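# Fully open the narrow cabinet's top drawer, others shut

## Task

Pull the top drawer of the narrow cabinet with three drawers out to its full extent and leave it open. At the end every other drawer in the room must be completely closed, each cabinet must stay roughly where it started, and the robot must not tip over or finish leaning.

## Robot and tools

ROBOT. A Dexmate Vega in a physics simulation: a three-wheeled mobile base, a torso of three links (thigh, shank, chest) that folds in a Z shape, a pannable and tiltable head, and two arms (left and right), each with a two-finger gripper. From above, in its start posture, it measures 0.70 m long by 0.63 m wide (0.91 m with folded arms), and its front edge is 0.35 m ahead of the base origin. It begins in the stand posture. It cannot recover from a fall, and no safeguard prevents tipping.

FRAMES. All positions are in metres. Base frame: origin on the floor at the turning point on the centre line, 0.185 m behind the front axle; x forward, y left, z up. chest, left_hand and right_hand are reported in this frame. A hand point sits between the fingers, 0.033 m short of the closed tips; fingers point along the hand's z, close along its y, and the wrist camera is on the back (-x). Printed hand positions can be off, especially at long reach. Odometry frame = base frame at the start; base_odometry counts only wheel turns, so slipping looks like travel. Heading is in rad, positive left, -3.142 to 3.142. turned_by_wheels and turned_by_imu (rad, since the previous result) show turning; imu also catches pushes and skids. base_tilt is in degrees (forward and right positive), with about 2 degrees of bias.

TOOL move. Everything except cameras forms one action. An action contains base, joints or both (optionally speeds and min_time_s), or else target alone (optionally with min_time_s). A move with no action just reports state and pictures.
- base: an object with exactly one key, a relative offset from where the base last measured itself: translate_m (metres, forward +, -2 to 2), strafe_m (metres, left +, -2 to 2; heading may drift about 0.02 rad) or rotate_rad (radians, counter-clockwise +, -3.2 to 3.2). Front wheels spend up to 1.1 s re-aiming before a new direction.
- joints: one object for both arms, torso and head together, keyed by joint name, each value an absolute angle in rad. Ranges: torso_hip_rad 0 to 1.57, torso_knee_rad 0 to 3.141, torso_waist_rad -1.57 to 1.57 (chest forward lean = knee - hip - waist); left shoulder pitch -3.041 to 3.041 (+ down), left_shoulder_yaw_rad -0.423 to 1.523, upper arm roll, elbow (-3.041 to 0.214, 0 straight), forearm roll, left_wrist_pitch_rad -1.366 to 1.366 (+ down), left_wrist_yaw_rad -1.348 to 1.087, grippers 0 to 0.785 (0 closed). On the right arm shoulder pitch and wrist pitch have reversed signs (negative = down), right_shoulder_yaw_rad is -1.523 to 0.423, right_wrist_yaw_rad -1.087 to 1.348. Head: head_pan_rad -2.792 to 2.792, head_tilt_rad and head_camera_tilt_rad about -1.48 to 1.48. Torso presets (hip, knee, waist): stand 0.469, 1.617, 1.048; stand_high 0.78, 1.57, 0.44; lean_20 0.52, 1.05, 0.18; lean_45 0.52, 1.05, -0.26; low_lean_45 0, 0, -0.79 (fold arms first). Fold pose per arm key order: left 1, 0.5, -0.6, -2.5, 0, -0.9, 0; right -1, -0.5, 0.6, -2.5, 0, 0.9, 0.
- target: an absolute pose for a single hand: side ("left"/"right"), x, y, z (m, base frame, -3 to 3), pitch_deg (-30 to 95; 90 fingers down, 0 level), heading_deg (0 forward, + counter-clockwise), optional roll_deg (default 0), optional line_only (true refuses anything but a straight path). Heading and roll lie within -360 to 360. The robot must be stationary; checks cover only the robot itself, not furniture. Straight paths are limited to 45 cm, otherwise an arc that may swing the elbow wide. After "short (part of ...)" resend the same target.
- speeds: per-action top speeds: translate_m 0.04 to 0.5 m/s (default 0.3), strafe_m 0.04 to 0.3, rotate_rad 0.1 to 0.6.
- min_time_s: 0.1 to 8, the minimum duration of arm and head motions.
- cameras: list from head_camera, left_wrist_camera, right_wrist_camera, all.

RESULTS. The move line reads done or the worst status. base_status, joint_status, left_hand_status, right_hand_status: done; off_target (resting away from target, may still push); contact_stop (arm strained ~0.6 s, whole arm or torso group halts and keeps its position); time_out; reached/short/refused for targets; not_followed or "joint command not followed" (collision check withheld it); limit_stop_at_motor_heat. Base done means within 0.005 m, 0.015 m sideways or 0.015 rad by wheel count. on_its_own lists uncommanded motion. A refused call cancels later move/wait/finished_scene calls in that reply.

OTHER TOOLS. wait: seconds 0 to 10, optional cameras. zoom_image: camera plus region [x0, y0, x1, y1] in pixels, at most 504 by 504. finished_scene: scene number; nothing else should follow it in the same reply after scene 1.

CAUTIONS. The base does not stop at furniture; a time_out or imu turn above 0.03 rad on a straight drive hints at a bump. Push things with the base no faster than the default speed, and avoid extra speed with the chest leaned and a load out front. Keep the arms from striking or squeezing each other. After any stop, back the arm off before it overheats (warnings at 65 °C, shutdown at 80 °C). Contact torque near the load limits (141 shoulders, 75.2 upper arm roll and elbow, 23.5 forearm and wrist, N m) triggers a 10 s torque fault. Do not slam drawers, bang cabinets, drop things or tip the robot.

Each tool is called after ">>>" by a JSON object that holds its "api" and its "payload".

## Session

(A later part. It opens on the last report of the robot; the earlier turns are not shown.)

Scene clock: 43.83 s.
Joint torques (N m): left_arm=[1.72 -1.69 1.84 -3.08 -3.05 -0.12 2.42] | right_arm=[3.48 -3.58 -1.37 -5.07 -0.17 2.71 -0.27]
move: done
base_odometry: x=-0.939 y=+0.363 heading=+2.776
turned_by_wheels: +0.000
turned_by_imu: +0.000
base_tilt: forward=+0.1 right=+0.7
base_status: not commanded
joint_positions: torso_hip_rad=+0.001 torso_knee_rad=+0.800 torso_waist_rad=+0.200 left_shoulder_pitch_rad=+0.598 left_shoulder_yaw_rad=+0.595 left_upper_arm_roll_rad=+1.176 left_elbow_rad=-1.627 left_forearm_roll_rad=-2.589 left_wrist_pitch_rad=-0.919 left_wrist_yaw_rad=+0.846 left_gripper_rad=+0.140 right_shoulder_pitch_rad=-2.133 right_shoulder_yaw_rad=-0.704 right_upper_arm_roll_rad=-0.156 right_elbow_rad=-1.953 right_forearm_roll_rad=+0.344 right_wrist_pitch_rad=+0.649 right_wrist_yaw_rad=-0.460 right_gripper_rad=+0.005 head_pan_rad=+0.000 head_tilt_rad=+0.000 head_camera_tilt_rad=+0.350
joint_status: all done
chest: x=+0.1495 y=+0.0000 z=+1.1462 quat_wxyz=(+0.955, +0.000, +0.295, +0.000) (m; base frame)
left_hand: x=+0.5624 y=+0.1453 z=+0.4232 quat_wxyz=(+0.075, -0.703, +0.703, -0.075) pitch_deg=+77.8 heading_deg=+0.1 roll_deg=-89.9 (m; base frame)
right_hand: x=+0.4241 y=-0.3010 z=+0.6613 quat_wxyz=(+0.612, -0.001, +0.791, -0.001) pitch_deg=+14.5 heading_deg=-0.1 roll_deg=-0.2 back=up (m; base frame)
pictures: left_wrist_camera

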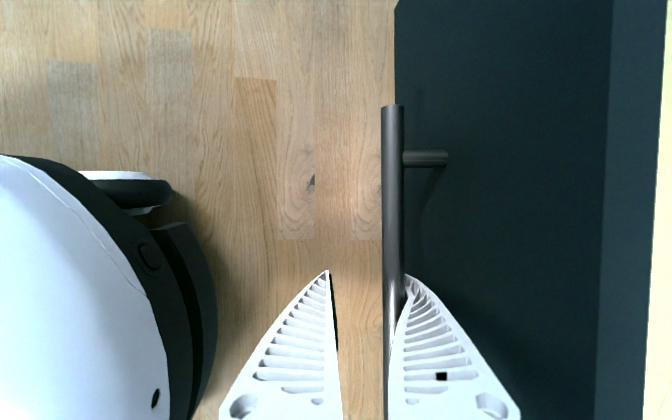

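>>> {"api": "move", "payload": {"target": {"side": "left", "x": 0.572, "y": 0.145, "z": 0.4255, "pitch_deg": 78, "heading_deg": 0, "roll_deg": 90}, "cameras": ["left_wrist_camera"]}}

>>> {"api": "move", "payload": {"target": {"side": "left", "x": 0.555, "y": 0.145, "z": 0.52, "pitch_deg": 78, "heading_deg": 0, "roll_deg": 90}, "cameras": ["left_wrist_camera", "head_camera"]}}

>>> {"api": "zoom_image", "payload": {"camera": "head_camera", "region": [280, 120, 520, 380]}}

Scene clock: 45.23 s.
Joint torques (N m): left_arm=[-16.11 -3.81 -7.68 -3.39 -0.78 0.37 0.79] | right_arm=[3.32 -3.36 -0.43 -4.28 -0.28 2.13 -0.3]
move: done
base_odometry: x=-0.939 y=+0.363 heading=+2.776
turned_by_wheels: +0.000
turned_by_imu: +0.000
base_tilt: forward=+0.1 right=+0.8
base_status: not commanded
joint_positions: torso_hip_rad=+0.001 torso_knee_rad=+0.800 torso_waist_rad=+0.200 left_shoulder_pitch_rad=+0.578 left_shoulder_yaw_rad=+0.585 left_upper_arm_roll_rad=+1.176 left_elbow_rad=-1.603 left_forearm_roll_rad=-2.594 left_wrist_pitch_rad=-0.906 left_wrist_yaw_rad=+0.856 left_gripper_rad=+0.140 right_shoulder_pitch_rad=-2.133 right_shoulder_yaw_rad=-0.704 right_upper_arm_roll_rad=-0.156 right_elbow_rad=-1.953 right_forearm_roll_rad=+0.344 right_wrist_pitch_rad=+0.649 right_wrist_yaw_rad=-0.460 right_gripper_rad=+0.005 head_pan_rad=+0.000 head_tilt_rad=+0.000 head_camera_tilt_rad=+0.350
joint_status: not commanded
chest: x=+0.1495 y=+0.0000 z=+1.1462 quat_wxyz=(+0.955, +0.000, +0.295, +0.000) (m; base frame)
left_hand: x=+0.5709 y=+0.1452 z=+0.4252 quat_wxyz=(+0.074, -0.703, +0.703, -0.074) pitch_deg=+77.9 heading_deg=+0.1 roll_deg=-89.9 (m; base frame)
left_hand_status: reached (straight line, planned for 0.4 s): 1 mm and 0.1 deg off.
right_hand: x=+0.4241 y=-0.3010 z=+0.6613 quat_wxyz=(+0.612, -0.001, +0.791, -0.001) pitch_deg=+14.5 heading_deg=-0.1 roll_deg=-0.2 back=up (m; base frame)
pictures: left_wrist_camera

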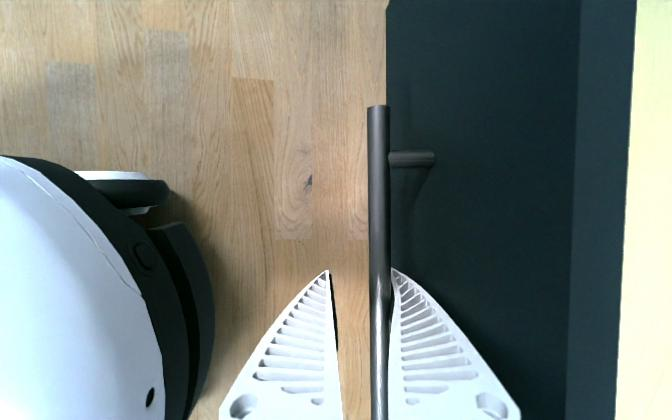

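Scene clock: 48.10 s.
Joint torques (N m): left_arm=[-22.22 3.61 -5.92 -5.48 1.69 -0.32 -0.06] | right_arm=[2.97 -4.72 -1.01 -5.19 -0.38 2.11 -0.14]
move: done
base_odometry: x=-0.939 y=+0.363 heading=+2.776
turned_by_wheels: +0.000
turned_by_imu: +0.000
base_tilt: forward=+0.1 right=+0.8
base_status: not commanded
joint_positions: torso_hip_rad=+0.001 torso_knee_rad=+0.800 torso_waist_rad=+0.200 left_shoulder_pitch_rad=+0.495 left_shoulder_yaw_rad=+0.753 left_upper_arm_roll_rad=+1.234 left_elbow_rad=-2.002 left_forearm_roll_rad=-2.515 left_wrist_pitch_rad=-1.147 left_wrist_yaw_rad=+1.085 left_gripper_rad=+0.140 right_shoulder_pitch_rad=-2.133 right_shoulder_yaw_rad=-0.704 right_upper_arm_roll_rad=-0.156 right_elbow_rad=-1.953 right_forearm_roll_rad=+0.344 right_wrist_pitch_rad=+0.649 right_wrist_yaw_rad=-0.460 right_gripper_rad=+0.005 head_pan_rad=+0.000 head_tilt_rad=+0.000 head_camera_tilt_rad=+0.350
joint_status: not commanded
chest: x=+0.1495 y=+0.0000 z=+1.1462 quat_wxyz=(+0.955, +0.000, +0.295, +0.000) (m; base frame)
left_hand: x=+0.5553 y=+0.1450 z=+0.5190 quat_wxyz=(+0.074, -0.703, +0.703, -0.074) pitch_deg=+78.0 heading_deg=+0.0 roll_deg=-90.0 (m; base frame)
left_hand_status: reached (straight line, planned for 1.6 s): 1 mm and 0.0 deg off.
right_hand: x=+0.4241 y=-0.3010 z=+0.6613 quat_wxyz=(+0.612, -0.001, +0.791, -0.001) pitch_deg=+14.5 heading_deg=-0.1 roll_deg=-0.2 back=up (m; base frame)
pictures: head_camera, left_wrist_camera

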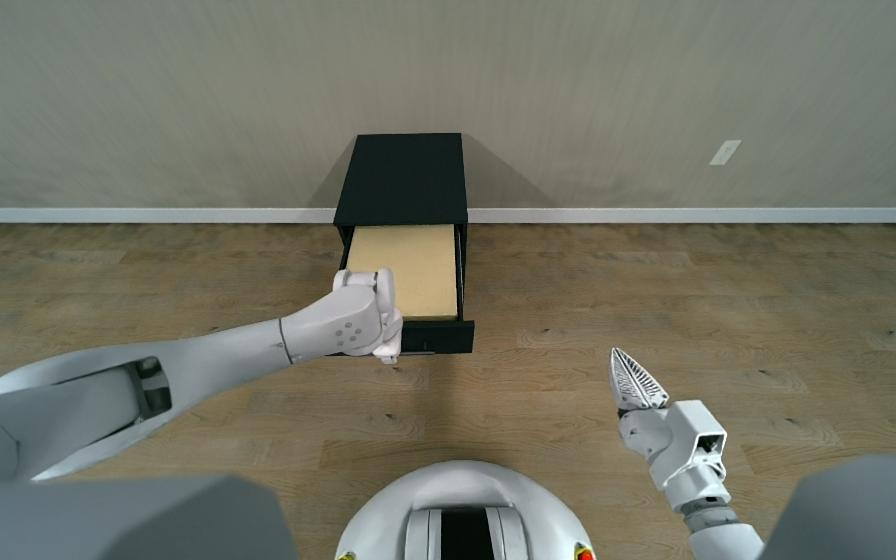

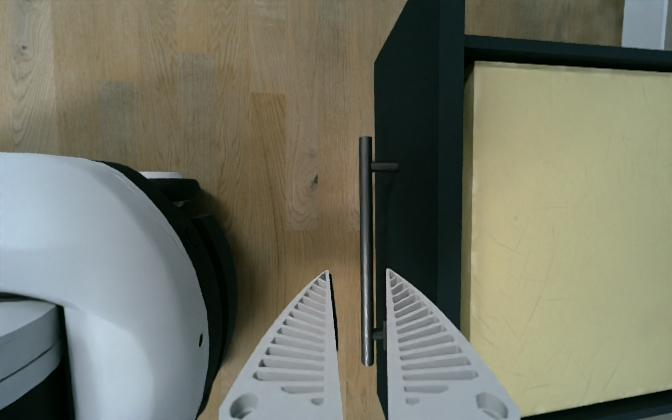

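Scaled by 1.938 from the camera's 896x560 image, which has a finer 960x600 frame.

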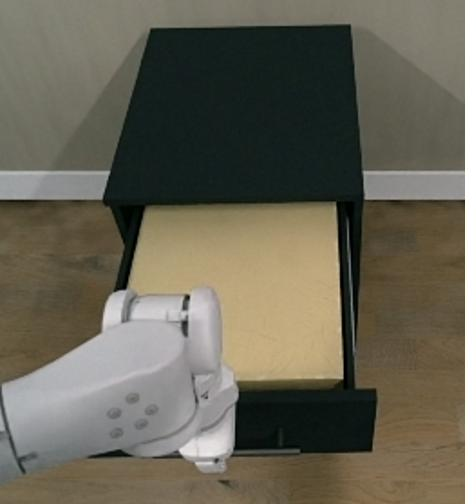

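>>> {"api": "finished_scene", "payload": {"scene": 2}}

The scene is finished: the task was done.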